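# Lift die set upper plate off pillars, lay it punch-up

## Task

Take the upper plate of the die set, together with its punch, up and clear of its guide pillars, then rest it on the bench so the punch faces upward. The punch may touch nothing at any point. It counts as a failure if either half of the die set is dropped, lands hard, or has its middle slip downward in a grip by more than about a fingernail's width, with small slips adding together until that half has been set down and released. It also fails if the upper plate, gripped or free, slides that far down its pillars at more than roughly a pen's length per second.

## Robot and tools

Robot: two arms, left_arm and right_arm, each with six joints and a parallel gripper. Joint order, always: waist, shoulder, elbow, forearm roll, wrist pitch, wrist roll. Stated ranges (rad): waist -6.283..6.283, shoulder -2.059..2.094, elbow -3.927..0.192, forearm roll -6.283..6.283, wrist pitch -1.693..3.142, wrist roll -6.283..6.283; a true end may differ by 0.010. Bases in the scene frame: left_arm at (+0.044, +0.373, 0) m, quat_wxyz (+1.000, 0, 0, -0.029); right_arm at (-0.003, -0.387, 0) m, quat_wxyz (+1.000, 0, 0, +0.001). A camera stand sits behind the arms.

Frame: scene frame, origin at table-top height midway between the nominal bases; +z up, +x out over the table, left_arm on +y. Arm names do not match image sides. Reported gripper positions (m) and orientations can be off by a few centimetres. The gripper's fingers point along its +z and close along its y; end_effector_position is between the pads when closed, about 2 cm short of the tips, and tips extend about 10 mm as the fingers close.

A row is 14 numbers in [-1, 1]: left_arm's 6 joint values then its opening, then the same 7 for right_arm. Joint values are offsets, scaled so 1.0 = 2.207 rad, counted from the Joint targets at the start of the action (not from the previous row). Opening is absolute: +1 fully open, -1 closed. Sending 0 for a joint keeps its target; to leave a gripper alone resend its current command, since 0 is half-open.

execute_actions(actions, cameras): actions is a list of actions; each action is up to 15 rows, one per 1/30 s step, the last row repeating to fill 15 steps (0.5 s). An action is rejected for both arms if it would push a joint more than 0.010 rad beyond its range. Images come back only for an empty list or when cameras names them (["all"], or names: cam_high, cam_left_wrist, cam_right_wrist, each 672x504). An empty list also reports the scene number.

move(target, speed, blend, opening_speed, blocking, cameras): target is one 14-number row or a list of up to 15 rows; every row is an offset from the same current Joint targets, same scale as above. All joints of both arms travel in step, so gripper paths are curved and do not avoid obstacles. speed: rad/s for the joint with farthest to travel, 0.01..3.14, default 0.5, one value or one per target. blend: rad, corner rounding between listed targets; 0 stops at each. opening_speed: rate of opening change per second on the -1..+1 scale, at least 0.2. blocking=false returns after about 0.5 s while the move continues. The result adds a move: line, e.g. done, off_target (resting over 0.01 rad from target), moving, held, fault, plus limits=held if steps were withheld. Neither done nor off_target proves contact or its absence.

wait(seconds 0..10): holds last commands; a running move goes on, and the wait returns early when it ends. stop: brakes a running move, needing some distance. zoom_image(camera, region [x0,y0,x1,y1] pixels from top-left, up to 504x504): enlarges part of that camera's latest image. clear_fault(arm): clears a reported torque fault only. finished_scene(scene): ends the current scene, given its number; irreversible.

Result lines: Joint positions and Joint velocities per arm (rad, rad/s), then the pad gap (m; 0.084 fully open). "within noise" means the arm is still. Joint targets are the base for your next offsets. grip_measured uses the opening scale; to hold, command clearly below it (further below squeezes harder, about 24 N per pad max). Joint torques include the arm's own weight; positive means toward larger angle. Step readings list joint positions during action calls. Wrist depth gives a 7x7 grid per wrist camera, mm from 172 to 3000, "-" for no reading. "joint command not followed" means the inter-arm clearance check altered targets. "joint sent to its limit" means a joint was driven to its end. Tool commands shows current gripper commands.

Limits: each joint target stays within 0.637 rad of its measured angle per step, joint speed at most 3.14 rad/s, gripper speed capped at 1 m/s; big offsets may need several actions. Contact load limits (N m): waist 45.7, shoulder 45.8, elbow 28.2, forearm roll 28.2, wrist pitch 15.2, wrist roll 15.8; a held weight counts. Reaching one, or staying at torque limit 1 s, or overload too long, faults the arm until clear_fault. Motors heat when holding loads, stretched out or pushing; MOTOR HOT appears at 65 °C, brakes lock at 80 °C for 30-60 s. The scene keeps running while you compose replies.

Avoid: dropping or slamming either die half, letting the plate slide down the pillars quickly, the punch touching anything, the arms touching each other or a gripper closing on the other's fingers, hard pushes into the table or fixed things, leaving anything off the table, and releasing a part while it moves. Loose objects may get small random nudges. To end a push, command targets back past the measured positions.

Each tool is called after "Call:" as name(argument=value, ...) on one line, values as JSON.

## Session

Call:
execute_actions(actions=[])

Scene clock: 0.00 s.
left_arm: end_effector_position=(+0.6763, +0.1854, +0.2859) grip_measured=+1.00 end_effector_quat_wxyz=(-0.004, +0.906, -0.423, +0.020) | right_arm: end_effector_position=(+0.3503, -0.4129, +0.1754) grip_measured=+1.00 end_effector_quat_wxyz=(-0.159, +0.969, -0.121, +0.146)
Joint positions: left_arm=[-0.231 0.777 -2.418 0.002 1.6 0.583 0.084] | right_arm=[-0.236 -0.551 -0.38 0.531 0.736 -0.35 0.084]
Joint velocities: within noise
Joint torques (N m): no reading
Wrist depth (mm): cam_left_wrist=[1452 1437 1437 449 448 445 442 / 1422 1420 443 442 440 439 437 / 1394 436 435 434 432 430 429 / 432 431 428 427 425 424 422 / 425 423 422 420 419 418 416 / 418 416 414 413 412 410 408 / 411 410 409 406 405 403 402] | cam_right_wrist=[418 394 375 357 339 321 308 / 410 386 368 351 333 317 302 / 400 378 359 344 327 311 298 / 393 371 353 339 321 306 293 / 386 364 347 331 316 302 289 / 377 360 339 327 310 296 286 / - - 333 320 305 - 286]
Joint targets: left_arm=[-0.231 0.777 -2.418 0.002 1.600 0.583] | right_arm=[-0.236 -0.551 -0.380 0.531 0.736 -0.350]
Tool commands: left_gripper/opening=+1.0 right_gripper/opening=+1.0

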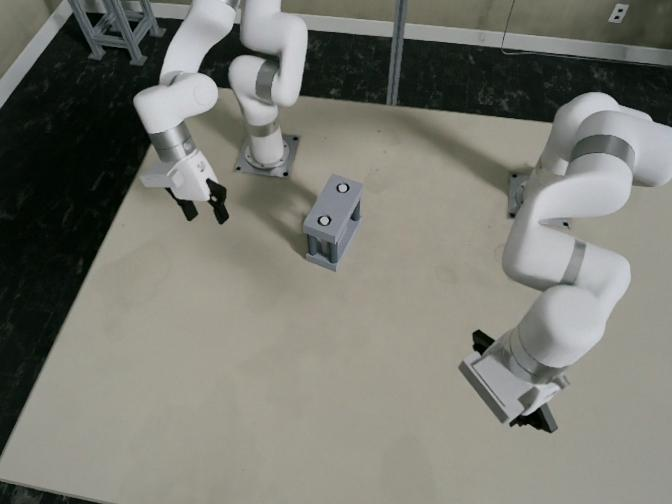

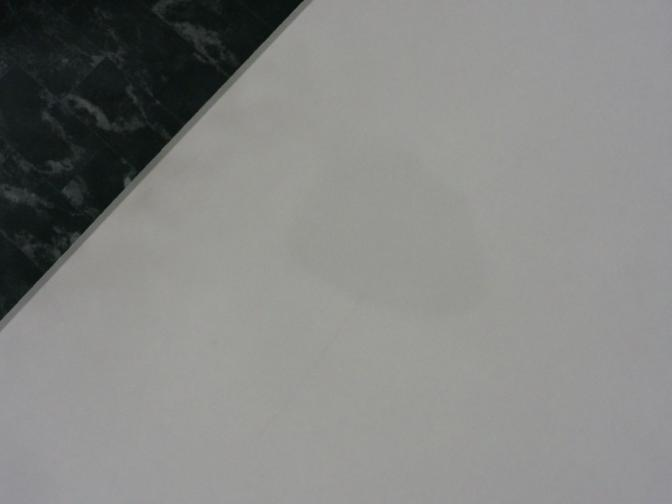

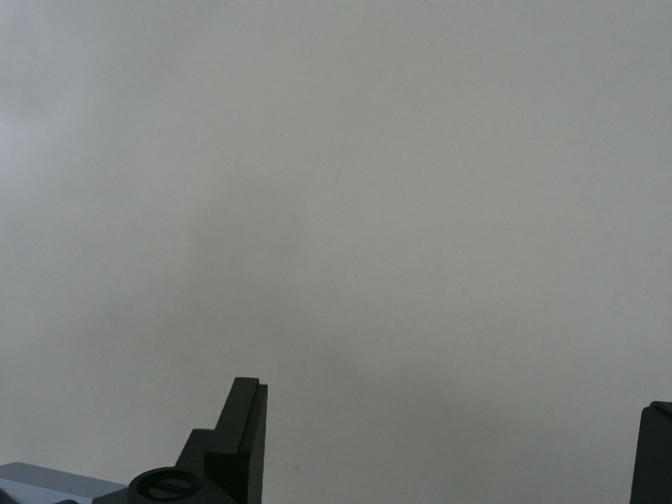

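Call:
zoom_image(camera="cam_high", region=[260, 150, 420, 290])

Call:
zoom_image(camera="cam_high", region=[84, 0, 588, 504])

Scaled by 3.150.

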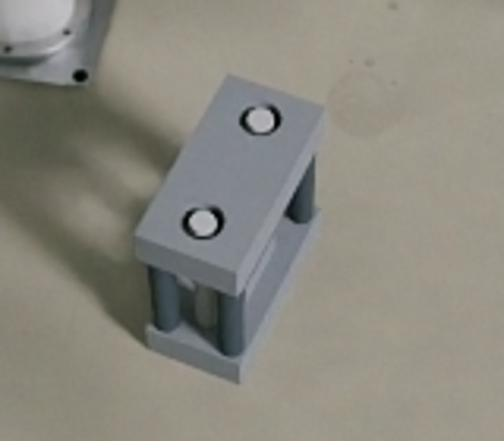

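Scaled by 1.000.

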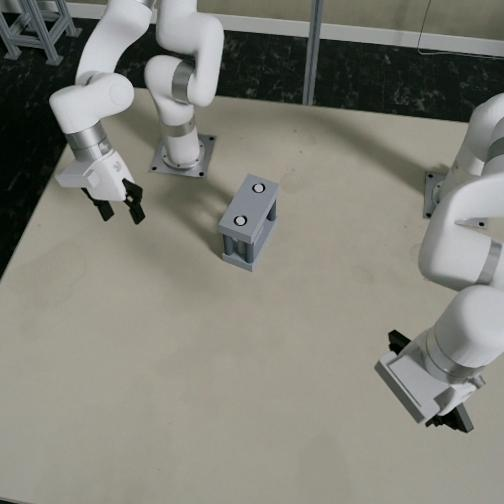

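Call:
move(target=[-0.4123, -0.5786, 0.9959, -0.0009, -0.8731, -0.2642, 1, 0, 0, 0, 0, 0, 0, 1], speed=1.2, cameras=["all"])

Scene clock: 175.40 s.
left_arm: end_effector_position=(+0.2070, -0.0465, +0.2762) grip_measured=+1.00 end_effector_quat_wxyz=(+0.282, +0.715, -0.489, +0.413) | right_arm: end_effector_position=(+0.3503, -0.4129, +0.1754) grip_measured=+1.00 end_effector_quat_wxyz=(-0.159, +0.969, -0.121, +0.146)
Joint positions: left_arm=[-1.141 -0.5 -0.221 0 -0.326 0 0.084] | right_arm=[-0.236 -0.551 -0.38 0.531 0.736 -0.35 0.084]
Joint torques (N m): left_arm=[-1.51 -8.01 -14.42 -1.15 -4.35 -0.14] | right_arm=[0.01 -6.93 -20.23 0.08 -1.79 0.04]
Wrist depth (mm): cam_left_wrist=[- 2793 2644 2483 455 439 386 / 1741 2935 2749 2614 455 2249 2199 / - - 2863 2685 460 2414 2294 / 2172 980 981 474 561 2510 2397 / 798 804 808 774 820 825 2414 / 652 654 659 662 665 669 672 / 549 552 578 556 559 561 564] | cam_right_wrist=[418 395 375 358 340 322 306 / 409 386 368 351 332 318 301 / 400 378 362 344 326 311 297 / 392 371 353 337 321 306 293 / 385 364 347 331 316 302 288 / 375 359 339 325 311 295 286 / - - 333 320 306 - 285]
Joint targets: left_arm=[-1.141 -0.500 -0.220 0.000 -0.326 0.000] | right_arm=[-0.236 -0.551 -0.380 0.531 0.736 -0.350]
move: done

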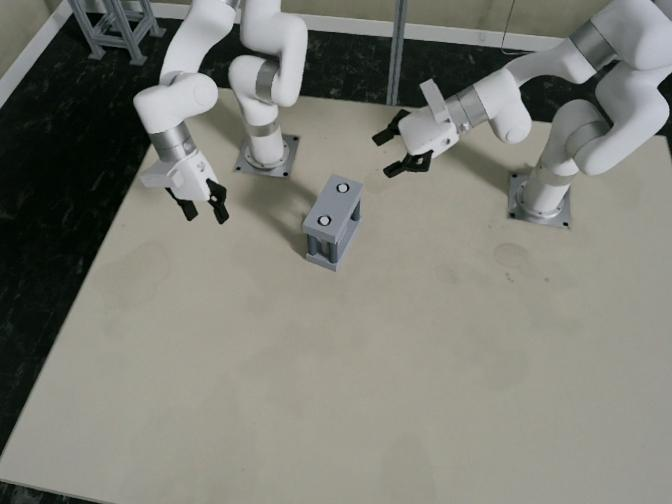

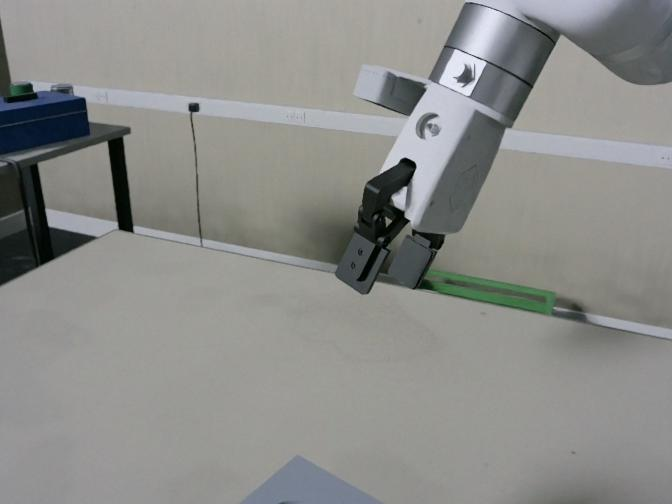

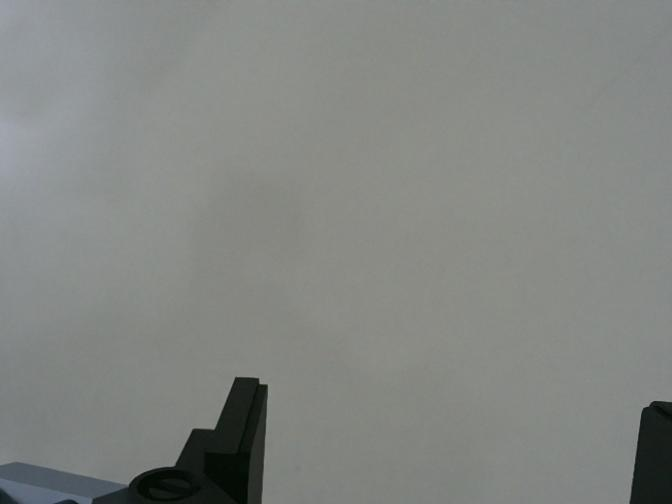

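Call:
move(target=[0, -0.0453, 0, 0, 0.2265, 0, 1, 0, 0, 0, 0, 0, 0, 1], speed=0.8, cameras=["cam_left_wrist", "cam_high"])

Scene clock: 185.87 s.
left_arm: end_effector_position=(+0.1883, +0.0014, +0.2004) grip_measured=+1.00 end_effector_quat_wxyz=(+0.179, +0.782, -0.535, +0.263) | right_arm: end_effector_position=(+0.3503, -0.4129, +0.1754) grip_measured=+1.00 end_effector_quat_wxyz=(-0.159, +0.969, -0.121, +0.146)
Joint positions: left_arm=[-1.141 -0.6 -0.22 0 0.173 0 0.084] | right_arm=[-0.236 -0.551 -0.38 0.531 0.736 -0.35 0.084]
Joint torques (N m): left_arm=[-1.25 -7.16 -15.89 -0.21 -3.39 -0.12] | right_arm=[0.06 -7.12 -20.03 0.19 -1.68 0.03]
Wrist depth (mm): cam_left_wrist=[705 708 711 711 715 716 720 / 622 624 627 604 631 632 634 / 537 541 285 296 528 547 549 / 475 476 272 261 262 263 482 / 436 427 348 252 239 242 431 / 393 395 377 344 244 334 399 / 359 360 360 353 321 355 363] | cam_right_wrist=[419 396 374 357 339 322 307 / 410 384 369 350 332 317 302 / 400 378 360 343 327 311 297 / 391 370 354 338 321 307 294 / 385 364 347 332 316 301 288 / 375 359 340 326 311 295 285 / - - 332 321 306 - 286]
Joint targets: left_arm=[-1.141 -0.600 -0.220 0.000 0.173 0.000] | right_arm=[-0.236 -0.551 -0.380 0.531 0.736 -0.350]
move: done
Images, in order (width x height): cam_high 672x504, cam_left_wrist 672x504.

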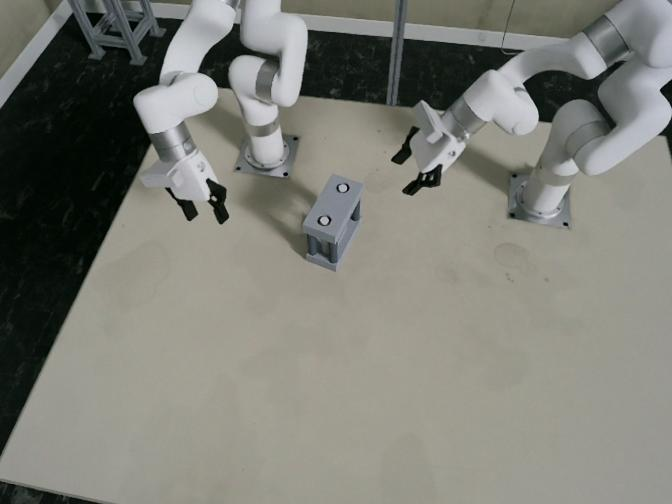

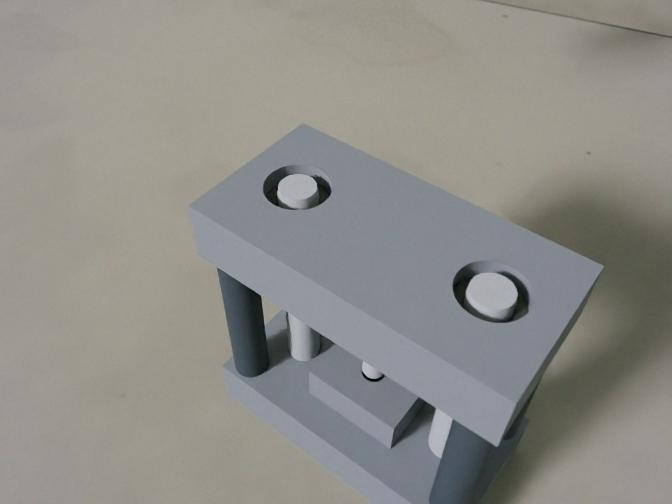

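Call:
zoom_image(camera="cam_left_wrist", region=[170, 100, 620, 504])

Scaled by 1.120.

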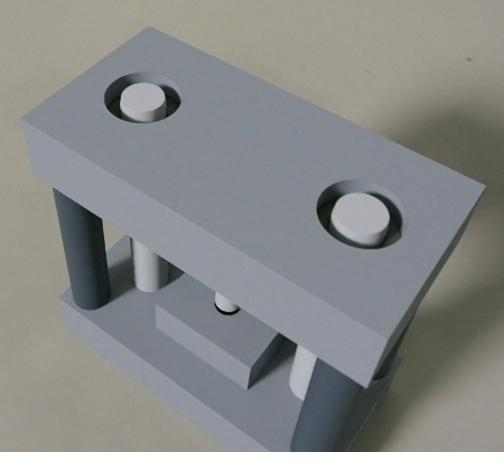

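Call:
move(target=[0.3383, 0.4253, -0.1834, -0.7983, 0.6080, 0.5844, 1, 0, 0, 0, 0, 0, 0, 1], speed=1.0, cameras=["cam_left_wrist", "cam_high"])

Scene clock: 461.23 s.
left_arm: end_effector_position=(+0.2849, -0.0137, +0.1381) grip_measured=+1.00 end_effector_quat_wxyz=(+0.702, +0.701, -0.090, -0.090) | right_arm: end_effector_position=(+0.3503, -0.4129, +0.1754) grip_measured=+1.00 end_effector_quat_wxyz=(-0.159, +0.969, -0.121, +0.146)
Joint positions: left_arm=[-0.395 0.338 -0.625 -1.761 1.515 1.29 0.084] | right_arm=[-0.236 -0.551 -0.38 0.531 0.736 -0.35 0.084]
Joint torques (N m): left_arm=[1.24 -14.62 -9.56 -1.8 3.64 0.33] | right_arm=[0.1 -6.86 -20.03 0.38 -1.64 0.04]
Wrist depth (mm): cam_left_wrist=[234 334 716 2372 2364 2372 2364 / 235 337 728 2422 2422 2405 2389 / 236 340 738 2457 2422 2439 2439 / 229 308 610 2501 469 493 551 / 226 231 257 246 227 2528 545 / 223 240 521 241 224 2604 560 / 221 238 254 238 221 2614 587] | cam_right_wrist=[418 395 376 358 340 322 307 / 408 387 369 351 334 318 303 / 401 378 361 344 326 312 297 / 393 370 354 339 321 307 294 / 387 365 348 332 316 301 289 / 377 359 338 325 310 295 285 / - - 332 320 306 - 285]
Joint targets: left_arm=[-0.395 0.338 -0.625 -1.761 1.515 1.290] | right_arm=[-0.236 -0.551 -0.380 0.531 0.736 -0.350]
move: done
Images, in order (width x height): cam_high 672x504, cam_left_wrist 672x504.

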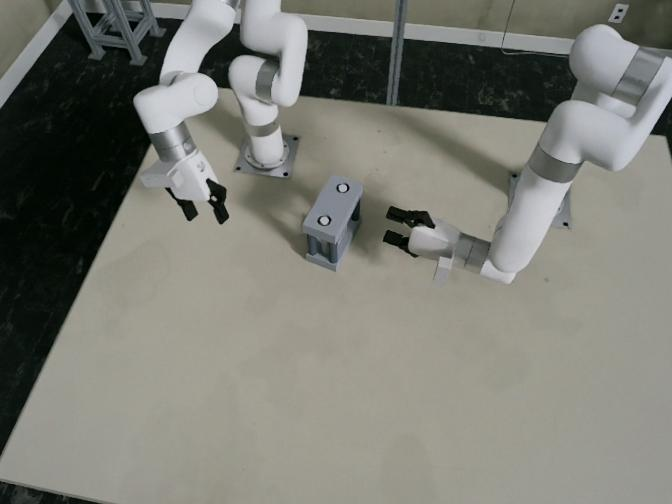

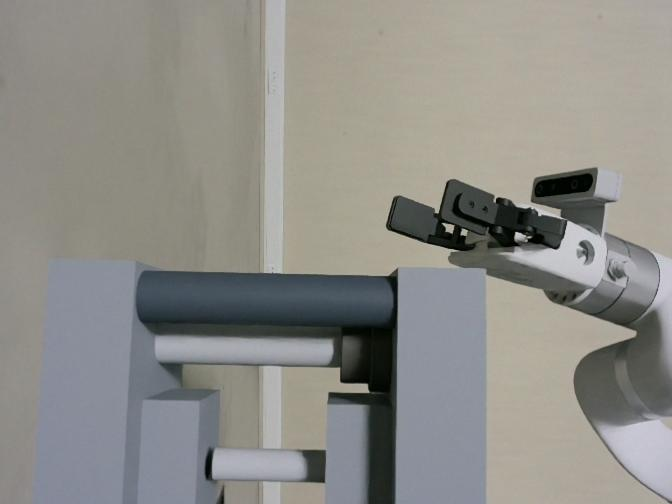

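Call:
move(target=[0,0,0,0,0,0,1, 0.4391, 0.0227, -0.2232, -0.2406, 0.2889, 0.6062, 1], speed=0.9, cameras=["cam_right_wrist", "cam_high", "cam_left_wrist"])

Call:
zoom_image(camera="cam_left_wrist", region=[30, 240, 510, 504])

Scene clock: 597.83 s.
left_arm: end_effector_position=(+0.2850, -0.0137, +0.1381) grip_measured=+1.00 end_effector_quat_wxyz=(+0.702, +0.701, -0.090, -0.090) | right_arm: end_effector_position=(+0.2469, -0.1609, +0.2995) grip_measured=+1.00 end_effector_quat_wxyz=(+0.000, +0.992, -0.126, +0.000)
Joint positions: left_arm=[-0.395 0.338 -0.625 -1.761 1.515 1.29 0.084] | right_arm=[0.733 -0.501 -0.873 0 1.374 0.988 0.084]
Joint torques (N m): left_arm=[1.18 -14.38 -9.57 -1.54 3.37 0.38] | right_arm=[1.96 -6.83 -22.37 -1.03 -1.33 0.36]
Wrist depth (mm): cam_left_wrist=[234 335 716 2397 2381 2372 2364 / 235 338 725 2414 2422 2422 2414 / 236 341 739 2465 2457 2457 2483 / 229 308 610 2501 2492 2501 2483 / 226 231 256 246 227 2510 2519 / 223 241 520 241 224 2634 2575 / 221 238 254 239 221 2595 -] | cam_right_wrist=[407 408 408 409 411 412 415 / 414 414 412 413 415 418 420 / 420 420 264 265 266 425 428 / 330 425 267 268 429 432 435 / 430 432 272 272 435 437 440 / 436 438 276 278 442 446 448 / - - 450 449 452 452 453]
Joint targets: left_arm=[-0.395 0.338 -0.625 -1.761 1.515 1.290] | right_arm=[0.733 -0.501 -0.873 0.000 1.374 0.988]
move: done

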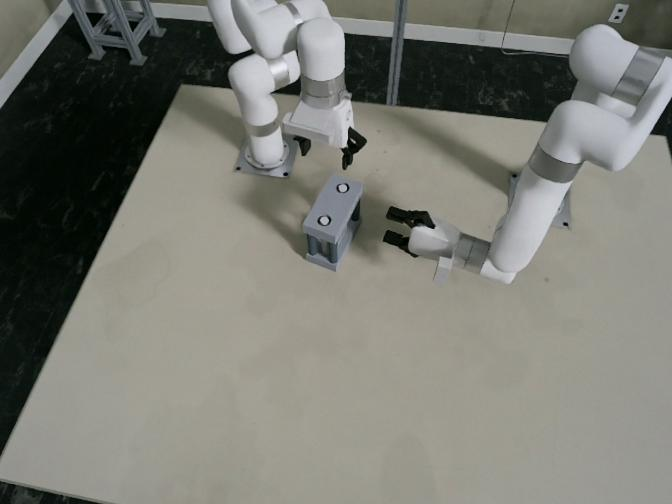

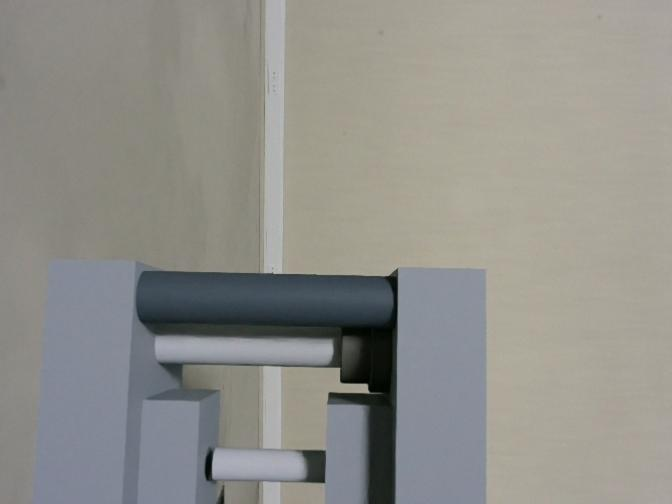

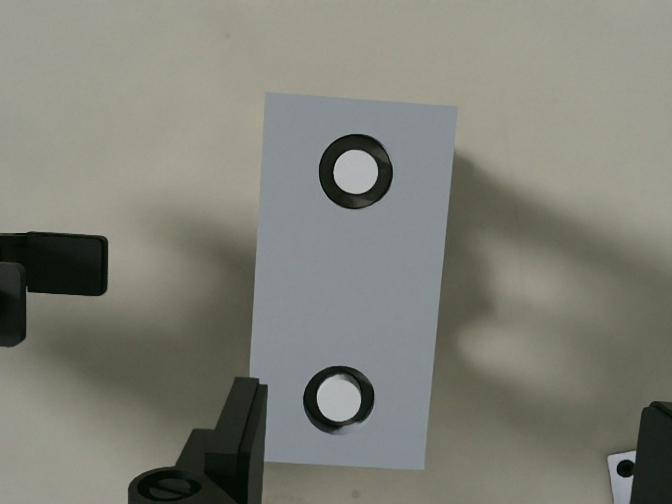

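Scaled by 1.050.

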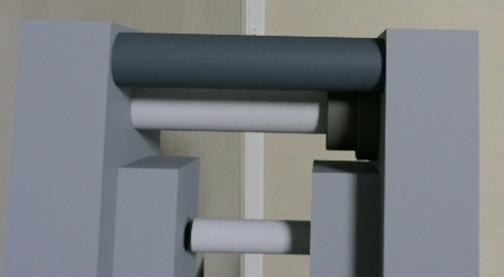

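Call:
move(target=[0,0,0,0,0,0,1, 0, 0.0063, 0.0728, 0, -0.0791, 0, 1], speed=0.5, cameras=["cam_right_wrist", "cam_high"])

Call:
zoom_image(camera="cam_right_wrist", region=[200, 0, 672, 504])

Scene clock: 613.43 s.
left_arm: end_effector_position=(+0.2850, -0.0137, +0.1381) grip_measured=+1.00 end_effector_quat_wxyz=(+0.702, +0.701, -0.090, -0.090) end_effector_velocity=(+0.002, -0.001, +0.001) end_effector_angular_velocity=(-0.003, -0.004, +0.002) | right_arm: end_effector_position=(+0.2469, -0.1609, +0.2396) grip_measured=+1.00 end_effector_quat_wxyz=(+0.000, +0.992, -0.126, +0.000)
Joint positions: left_arm=[-0.395 0.338 -0.625 -1.761 1.515 1.29 0.084] | right_arm=[0.733 -0.487 -0.712 0 1.199 0.988 0.084]
Joint velocities: left_arm=[0.001 0 -0.005 -0.001 0 0 0] | right_arm=[within noise]
Joint torques (N m): left_arm=[1.28 -14.44 -9.59 -1.61 3.21 0.27] | right_arm=[1.58 -7.15 -20.01 -0.86 -1.8 0.06]
Wrist depth (mm): cam_left_wrist=[234 335 716 2364 2356 2356 2405 / 235 338 728 2422 2431 2422 2397 / 236 340 738 2483 2474 2448 2474 / 229 308 611 2492 2483 2483 2457 / 226 231 256 246 228 2519 2528 / 223 240 520 241 224 2585 2566 / 221 238 254 238 221 - 318] | cam_right_wrist=[351 350 351 352 354 355 357 / 355 356 201 202 203 359 361 / 360 361 205 205 206 365 367 / 363 366 207 208 208 372 373 / 370 371 211 211 212 376 379 / 375 377 214 215 216 383 383 / - - 218 226 219 389 391]
Joint targets: left_arm=[-0.395 0.338 -0.625 -1.761 1.515 1.290] | right_arm=[0.733 -0.487 -0.712 0.000 1.199 0.988]
move: done
Images, in order (width x height): cam_high 672x504, cam_right_wrist 672x504.

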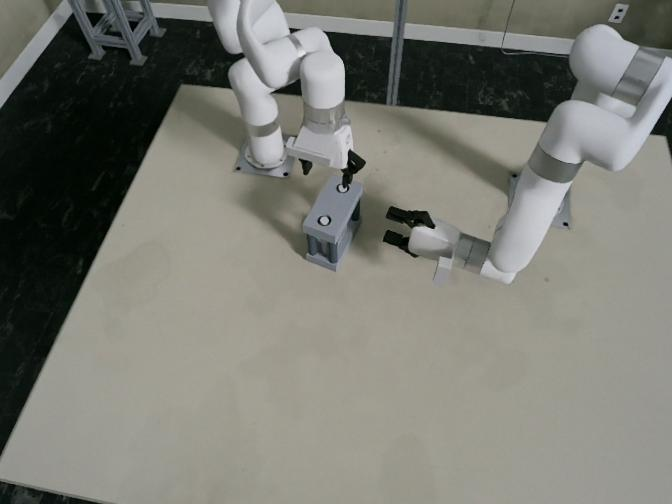

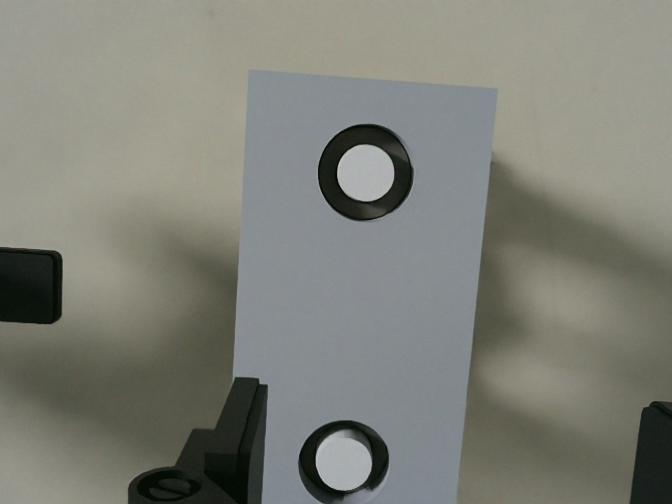

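Scaled by 1.000.

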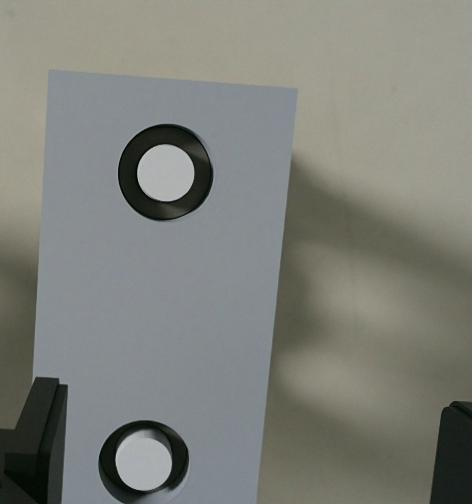

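Call:
move(target=[0,0,0,0,0,0,1, 0.0024, 0.0431, -0.0008, 0, -0.0423, 0.0024, 1], speed=0.4, cameras=["cam_right_wrist", "cam_high"])

Call:
zoom_image(camera="cam_right_wrist", region=[200, 252, 536, 504])

Scene clock: 656.93 s.
left_arm: end_effector_position=(+0.2850, -0.0137, +0.1381) grip_measured=+1.00 end_effector_quat_wxyz=(+0.702, +0.701, -0.090, -0.090) | right_arm: end_effector_position=(+0.2606, -0.1460, +0.2144) grip_measured=+1.00 end_effector_quat_wxyz=(+0.000, +0.992, -0.126, +0.000)
Joint positions: left_arm=[-0.395 0.338 -0.625 -1.761 1.515 1.29 0.084] | right_arm=[0.738 -0.392 -0.714 0 1.106 0.993 0.084]
Joint torques (N m): left_arm=[0.91 -14.6 -9.53 -1.35 3.13 0.31] | right_arm=[1.75 -8.86 -21.92 -0.56 -1.93 0.44]
Wrist depth (mm): cam_left_wrist=[234 335 720 2356 2364 2356 2356 / 235 337 725 2431 2414 2414 2422 / 237 340 740 2465 2457 2457 2448 / 229 309 610 2510 2465 2510 2439 / 226 231 257 246 228 2501 2519 / 223 240 522 241 224 2556 2556 / 221 238 254 239 221 304 214] | cam_right_wrist=[326 326 326 327 328 330 332 / 331 331 330 330 332 332 337 / 335 335 - 180 181 181 342 / 341 340 - 182 184 184 347 / 248 347 - 185 186 187 353 / 349 352 - 188 189 191 357 / - - - 191 192 193 364]
Joint targets: left_arm=[-0.395 0.338 -0.625 -1.761 1.515 1.290] | right_arm=[0.738 -0.392 -0.714 0.000 1.106 0.993]
move: done
Images, in order (width x height): cam_high 672x504, cam_right_wrist 672x504.

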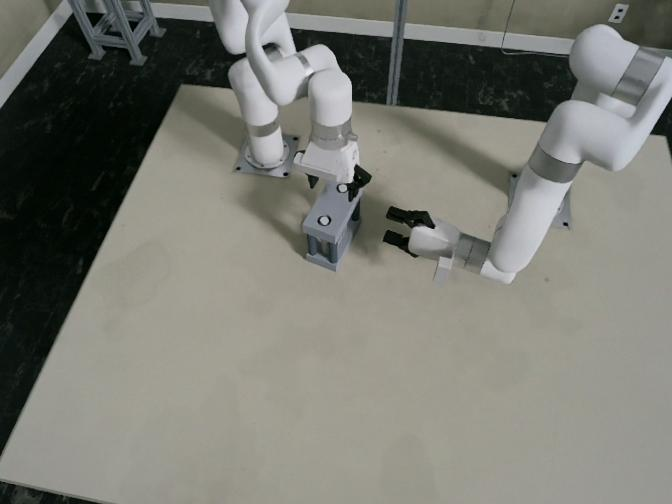

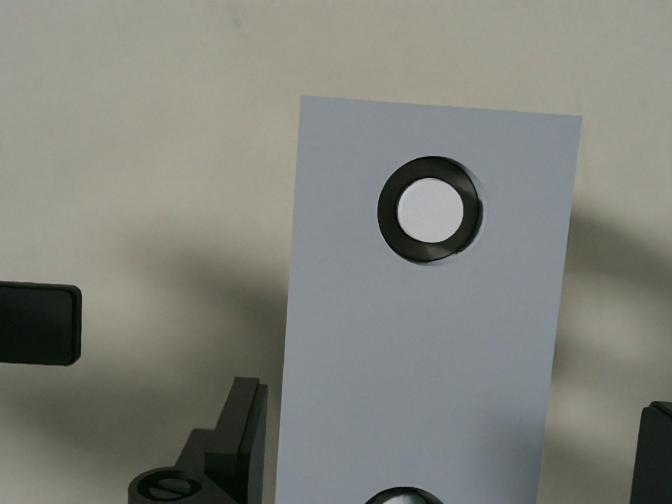

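Scaled by 1.500.

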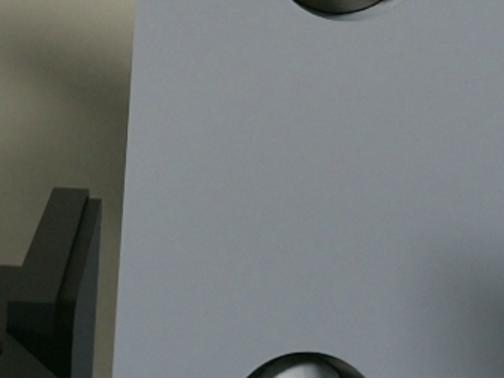

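Call:
move(target=[0,-0.11,0,0,0,0,1, 0.0004, 0.0221, 0.0360, 0, -0.0581, 0, 1], speed=0.25, cameras=["cam_right_wrist", "cam_high"])

Call:
zoom_image(camera="cam_right_wrist", region=[150, 336, 374, 504])

Call:
zoom_image(camera="cam_right_wrist", region=[448, 336, 672, 504])

Scene clock: 693.50 s.
left_arm: end_effector_position=(+0.3026, -0.0223, +0.2348) grip_measured=+1.00 end_effector_quat_wxyz=(+0.724, +0.669, -0.170, -0.008) | right_arm: end_effector_position=(+0.2607, -0.1455, +0.1740) grip_measured=+1.00 end_effector_quat_wxyz=(+0.000, +0.992, -0.126, +0.000)
Joint positions: left_arm=[-0.395 0.096 -0.625 -1.761 1.515 1.29 0.084] | right_arm=[0.739 -0.343 -0.634 0 0.978 0.993 0.084]
Joint torques (N m): left_arm=[1.06 -15.69 -11.44 -1.78 3.03 0.34] | right_arm=[1.62 -9.15 -19.14 -0.45 -1.9 0.43]
Wrist depth (mm): cam_left_wrist=[711 2294 2381 2348 2422 2474 2501 / 655 2348 2381 2405 2448 2492 2519 / 611 2372 2414 2439 2483 2528 2585 / 579 2414 2431 2465 2510 2519 2634 / 544 2457 2483 2538 2556 2604 2624 / 216 216 2501 2575 2595 261 241 / 235 214 294 300 243 221 222] | cam_right_wrist=[287 287 289 290 290 292 293 / 292 291 291 292 293 295 297 / 295 297 - - - - 302 / 301 301 - - - - 307 / 304 305 - - - - 312 / 308 310 - - - - 316 / - - - - - - 321]
Joint targets: left_arm=[-0.395 0.096 -0.625 -1.761 1.515 1.290] | right_arm=[0.739 -0.343 -0.634 0.000 0.978 0.993]
move: done
Images, in order (width x height): cam_high 672x504, cam_right_wrist 672x504.

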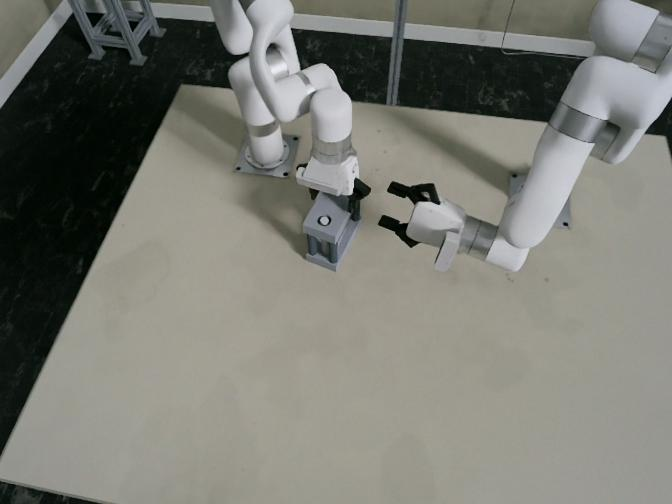

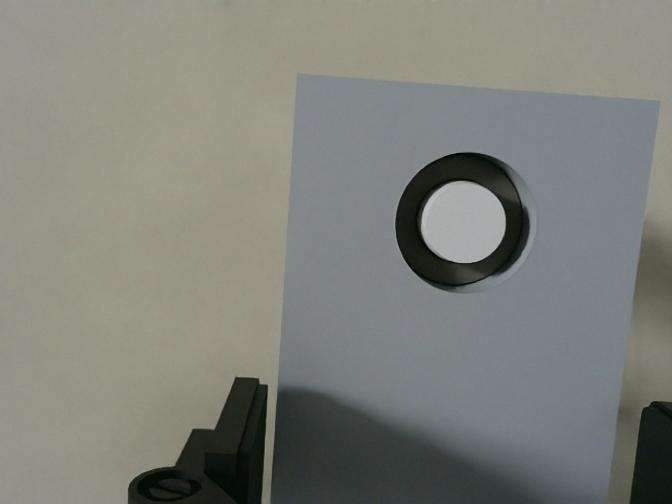

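Scaled by 2.250.

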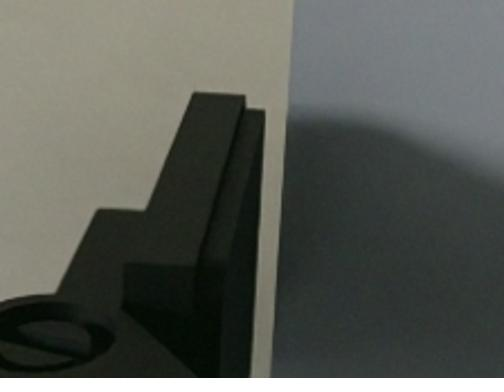

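Scaled by 2.250.

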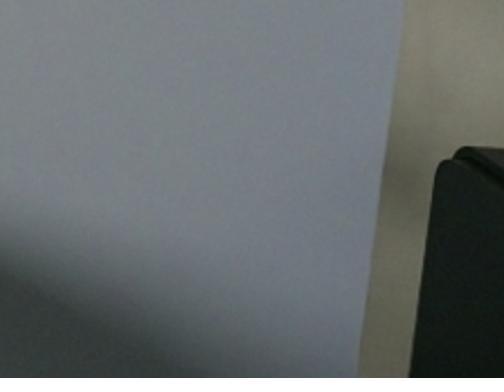

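Call:
move(target=[0,0,0,0,0,0,1, 0.0003, 0.0098, 0.0102, 0, -0.0201, 0, 1], speed=0.08, cameras=["cam_right_wrist", "cam_high"])

Call:
zoom_image(camera="cam_right_wrist", region=[150, 336, 374, 504])

Call:
zoom_image(camera="cam_right_wrist", region=[448, 336, 672, 504])

Scene clock: 722.20 s.
left_arm: end_effector_position=(+0.3026, -0.0223, +0.2348) grip_measured=+1.00 end_effector_quat_wxyz=(+0.724, +0.669, -0.170, -0.008) | right_arm: end_effector_position=(+0.2607, -0.1451, +0.1606) grip_measured=+1.00 end_effector_quat_wxyz=(+0.000, +0.992, -0.126, +0.000)
Joint positions: left_arm=[-0.395 0.096 -0.625 -1.761 1.515 1.29 0.084] | right_arm=[0.74 -0.321 -0.612 0 0.933 0.993 0.084]
Joint torques (N m): left_arm=[0.99 -15.74 -12.18 -1.38 3.17 0.29] | right_arm=[2.01 -9.35 -18.87 -0.19 -1.93 0.38]
Wrist depth (mm): cam_left_wrist=[711 2294 2356 2372 2405 2465 2483 / 657 2333 2372 2414 2448 2483 2519 / 610 2381 2405 2457 2492 2492 2575 / 580 2414 2448 2483 2519 2566 2624 / 544 2431 2457 2510 2585 2614 2624 / 216 216 2510 2575 2566 261 242 / 235 214 294 261 239 219 224] | cam_right_wrist=[274 275 276 277 277 279 280 / 278 - - - - - 284 / 282 284 - - - - - / 287 287 - - - - 293 / 291 292 - - - - 298 / 294 - - - - - 302 / - - - - - - -]
Joint targets: left_arm=[-0.395 0.096 -0.625 -1.761 1.515 1.290] | right_arm=[0.740 -0.321 -0.612 0.000 0.933 0.993]
move: done
Images, in order (width x height): cam_high 672x504, cam_right_wrist 672x504.

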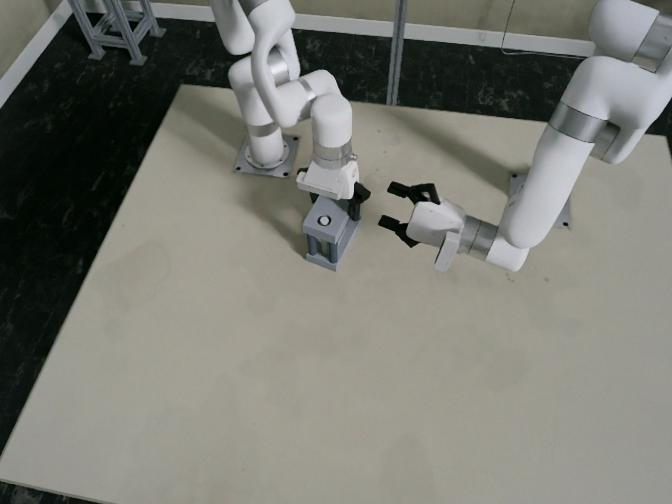

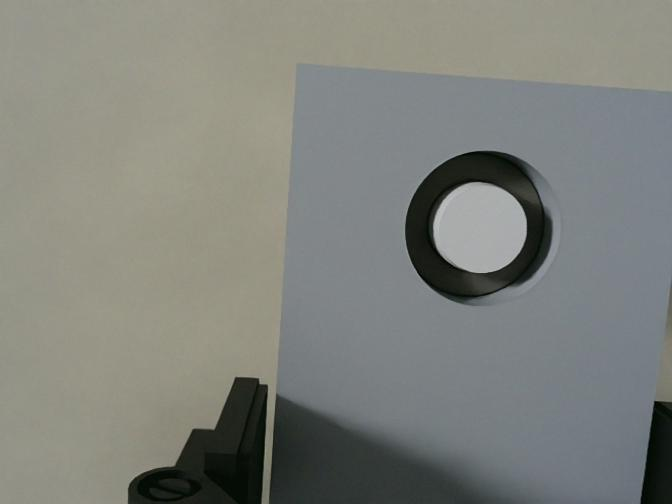

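Scaled by 2.250.

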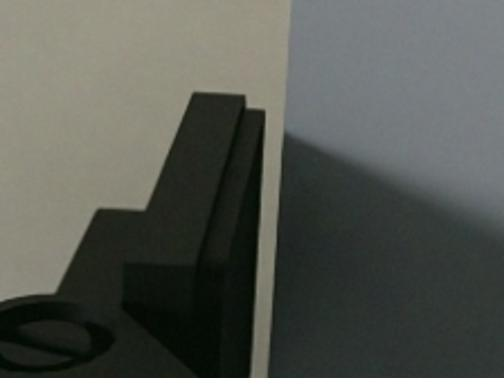

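Scaled by 2.250.

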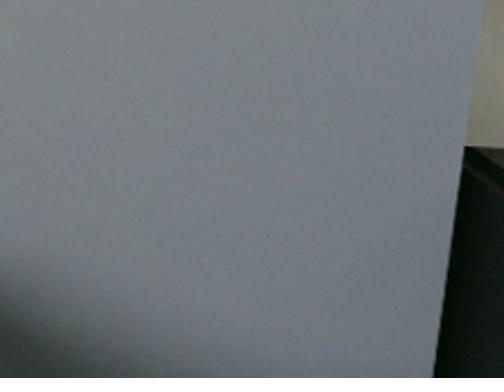

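Call:
move(target=[0,0,0,0,0,0,1, -0.0004, 0.0160, 0.0152, 0, -0.0311, 0, 1], speed=0.08, cameras=["cam_right_wrist"])

Call:
move(target=[0,0,0,0,0,0,1, 0, 0, 0, 0, 0, 0, -1], opening_speed=0.3, cameras=["cam_right_wrist", "cam_high", "cam_left_wrist"])

Scene clock: 736.47 s.
left_arm: end_effector_position=(+0.3026, -0.0223, +0.2348) grip_measured=+1.00 end_effector_quat_wxyz=(+0.724, +0.669, -0.170, -0.008) | right_arm: end_effector_position=(+0.2606, -0.1456, +0.1400) grip_measured=+1.00 end_effector_quat_wxyz=(+0.000, +0.992, -0.126, +0.000)
Joint positions: left_arm=[-0.395 0.096 -0.625 -1.761 1.515 1.29 0.084] | right_arm=[0.739 -0.286 -0.578 0 0.865 0.993 0.084]
Joint torques (N m): left_arm=[1.19 -15.66 -12.37 -0.8 3.14 0.21] | right_arm=[-1.46 -9.68 -18.45 -0.08 -1.89 0.32]
Wrist depth (mm): cam_left_wrist=[709 2309 2364 2372 2389 2457 2501 / 658 2340 2397 2397 2448 2483 2510 / 609 2356 2414 2465 2501 2538 2547 / 579 2422 2448 2483 2528 2566 2624 / 542 2431 2457 2528 2556 2614 2614 / 216 216 2519 2566 2614 247 242 / 235 214 300 253 236 224 226] | cam_right_wrist=[254 255 256 257 258 259 260 / 258 - - - - - - / 262 - - - - - - / 265 - - - - - - / 270 - - - - - - / 273 - - - - - - / - - - - - - -]
Joint targets: left_arm=[-0.395 0.096 -0.625 -1.761 1.515 1.290] | right_arm=[0.739 -0.286 -0.578 0.000 0.865 0.993]
move: done
Images, in order (width x height): cam_right_wrist 672x504.

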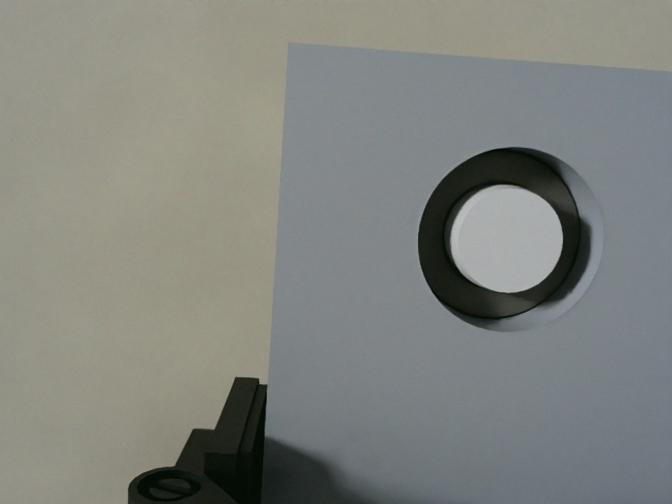

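Scene clock: 743.33 s.
left_arm: end_effector_position=(+0.3026, -0.0223, +0.2348) grip_measured=+1.00 end_effector_quat_wxyz=(+0.724, +0.669, -0.170, -0.008) | right_arm: end_effector_position=(+0.2606, -0.1457, +0.1400) grip_measured=+0.89 end_effector_quat_wxyz=(+0.000, +0.992, -0.126, +0.000)
Joint positions: left_arm=[-0.395 0.096 -0.625 -1.761 1.515 1.29 0.084] | right_arm=[0.739 -0.286 -0.578 0 0.865 0.993 0.08]
Joint torques (N m): left_arm=[0.9 -15.63 -12.13 -0.78 3.19 0.2] | right_arm=[-6.42 -7.06 -11.04 -3.32 0.87 -0.07]
Wrist depth (mm): cam_left_wrist=[711 2279 2356 2381 2422 2448 2465 / 658 2356 2381 2439 2448 2465 2538 / 610 2372 2422 2448 2465 2501 2575 / 580 2405 2422 2492 2519 2575 2614 / 543 2431 2492 2510 2566 2595 2634 / 216 216 2519 2547 2604 254 242 / 235 214 299 252 236 223 225] | cam_right_wrist=[255 255 256 257 257 259 260 / 258 - - - - - - / 263 - - - - - - / 267 - - - - - - / 270 - - - - - - / 274 - - - - - - / - - - - - - -]
Joint targets: left_arm=[-0.395 0.096 -0.625 -1.761 1.515 1.290] | right_arm=[0.739 -0.286 -0.578 0.000 0.865 0.993]
move: done

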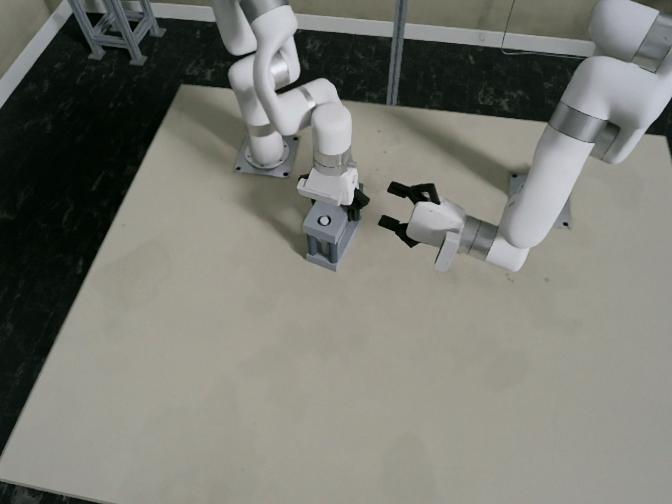

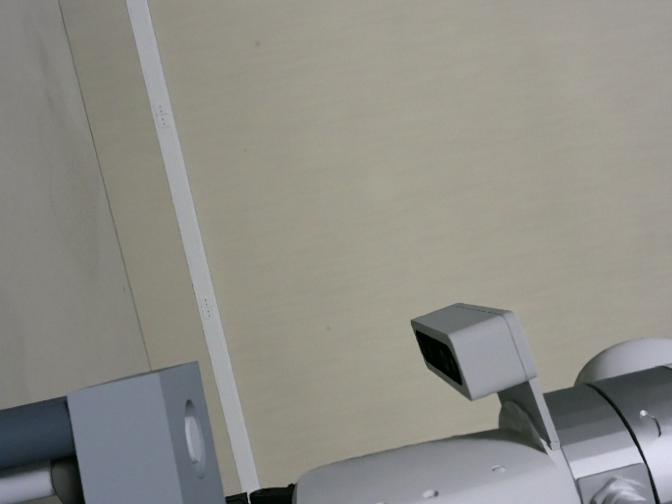

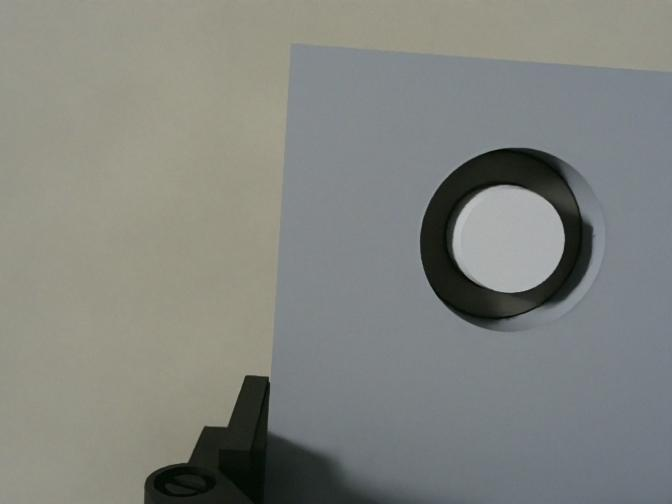

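Call:
move(target=[0,0,0,0,0,0,1, 0, -0.0026, -0.0020, 0, 0.0046, 0, -1], speed=0.02, cameras=["cam_right_wrist", "cam_left_wrist"])

Scene clock: 756.70 s.
left_arm: end_effector_position=(+0.3026, -0.0223, +0.2348) grip_measured=+1.00 end_effector_quat_wxyz=(+0.724, +0.669, -0.170, -0.008) | right_arm: end_effector_position=(+0.2605, -0.1458, +0.1429) grip_measured=+0.88 end_effector_quat_wxyz=(+0.000, +0.992, -0.126, +0.000)
Joint positions: left_arm=[-0.395 0.096 -0.625 -1.761 1.515 1.29 0.084] | right_arm=[0.739 -0.291 -0.582 0 0.875 0.993 0.08]
Joint torques (N m): left_arm=[0.93 -15.65 -12.19 -0.88 3.28 0.24] | right_arm=[2.15 -23.98 -39.59 0.37 -3.99 -0.02]
Wrist depth (mm): cam_left_wrist=[709 2317 2317 2397 2414 2439 2492 / 657 2348 2372 2431 2448 2492 2538 / 609 2381 2397 2439 2483 2538 2547 / 579 2405 2439 2483 2547 2556 2575 / 543 2439 2492 2538 2556 2604 2644 / 217 218 2501 2538 2585 260 242 / 237 215 290 254 237 225 226] | cam_right_wrist=[255 256 258 258 260 260 262 / 259 - - - - - - / 264 - - - - - - / 267 - - - - - - / 272 - - - - - - / 276 - - - - - - / - - - - - - -]
Joint targets: left_arm=[-0.395 0.096 -0.625 -1.761 1.515 1.290] | right_arm=[0.739 -0.292 -0.583 0.000 0.875 0.993]
move: done
Images, in order (width x height): cam_left_wrist 672x504, cam_right_wrist 672x504.

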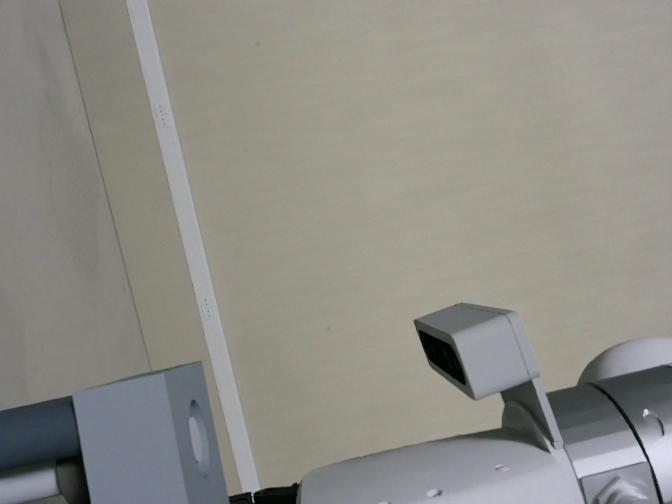

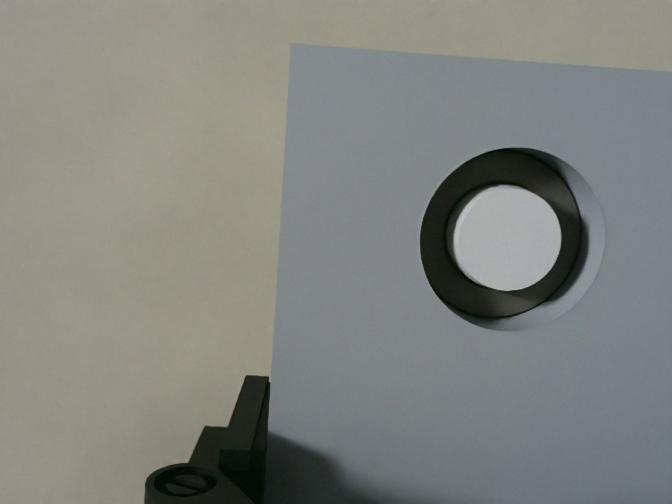

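Call:
wait(seconds=0.5, cameras=["cam_right_wrist", "cam_left_wrist"])

Call:
zoom_image(camera="cam_left_wrist", region=[0, 336, 336, 504])

Call:
zoom_image(camera="cam_right_wrist", region=[150, 336, 374, 504])

Scene clock: 768.37 s.
left_arm: end_effector_position=(+0.3026, -0.0223, +0.2348) grip_measured=+1.00 end_effector_quat_wxyz=(+0.724, +0.669, -0.170, -0.008) | right_arm: end_effector_position=(+0.2606, -0.1457, +0.1430) grip_measured=+0.88 end_effector_quat_wxyz=(+0.000, +0.992, -0.126, +0.000)
Joint positions: left_arm=[-0.395 0.096 -0.625 -1.761 1.515 1.29 0.084] | right_arm=[0.739 -0.292 -0.583 0 0.875 0.993 0.08]
Joint torques (N m): left_arm=[0.99 -15.73 -12.26 -0.68 3.24 0.22] | right_arm=[2.38 -24.23 -41.55 0.53 -5.75 -0.08]
Wrist depth (mm): cam_left_wrist=[709 2286 2381 2372 2414 2448 2483 / 656 2364 2389 2414 2457 2465 2547 / 612 2381 2414 2457 2474 2492 2547 / 581 2439 2448 2501 2510 2547 2595 / 544 2474 2492 2528 2547 2575 2624 / 217 218 2519 2575 2566 260 243 / 237 215 290 254 237 224 226] | cam_right_wrist=[256 256 257 258 260 261 261 / 259 - - - - - - / 264 - - - - - - / 267 - - - - - - / 272 - - - - - - / 275 - - - - - - / - - - - - - -]
Joint targets: left_arm=[-0.395 0.096 -0.625 -1.761 1.515 1.290] | right_arm=[0.739 -0.292 -0.583 0.000 0.875 0.993]
Tool commands: left_gripper/opening=+1.0 right_gripper/opening=-1.0
wait: 0.50 s; at rest from the start
Images, in order (width x height): cam_left_wrist 672x504, cam_right_wrist 672x504.

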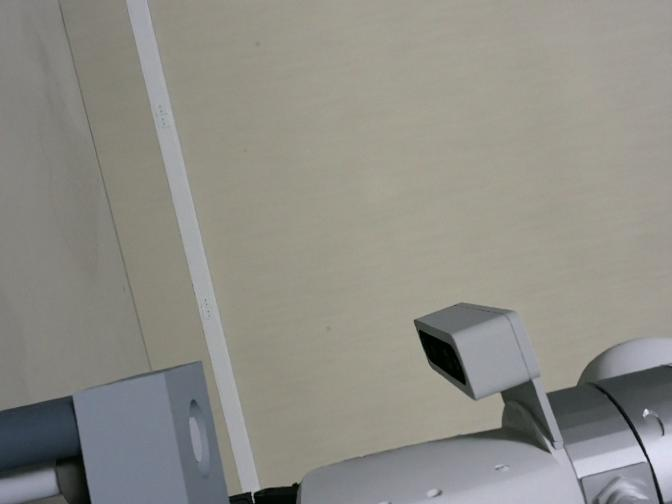

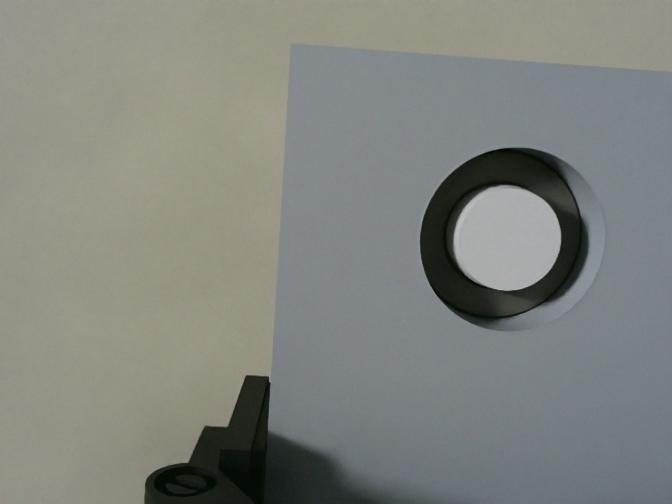

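Scaled by 1.500.

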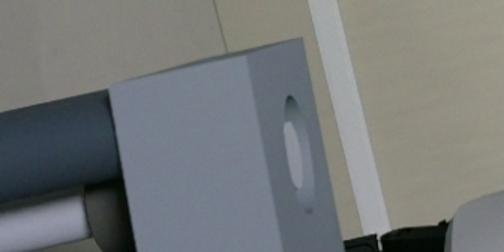

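Scaled by 2.250.

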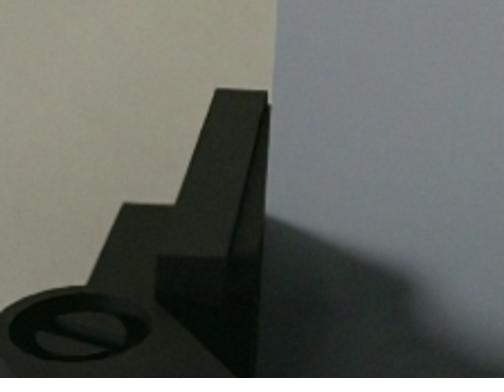

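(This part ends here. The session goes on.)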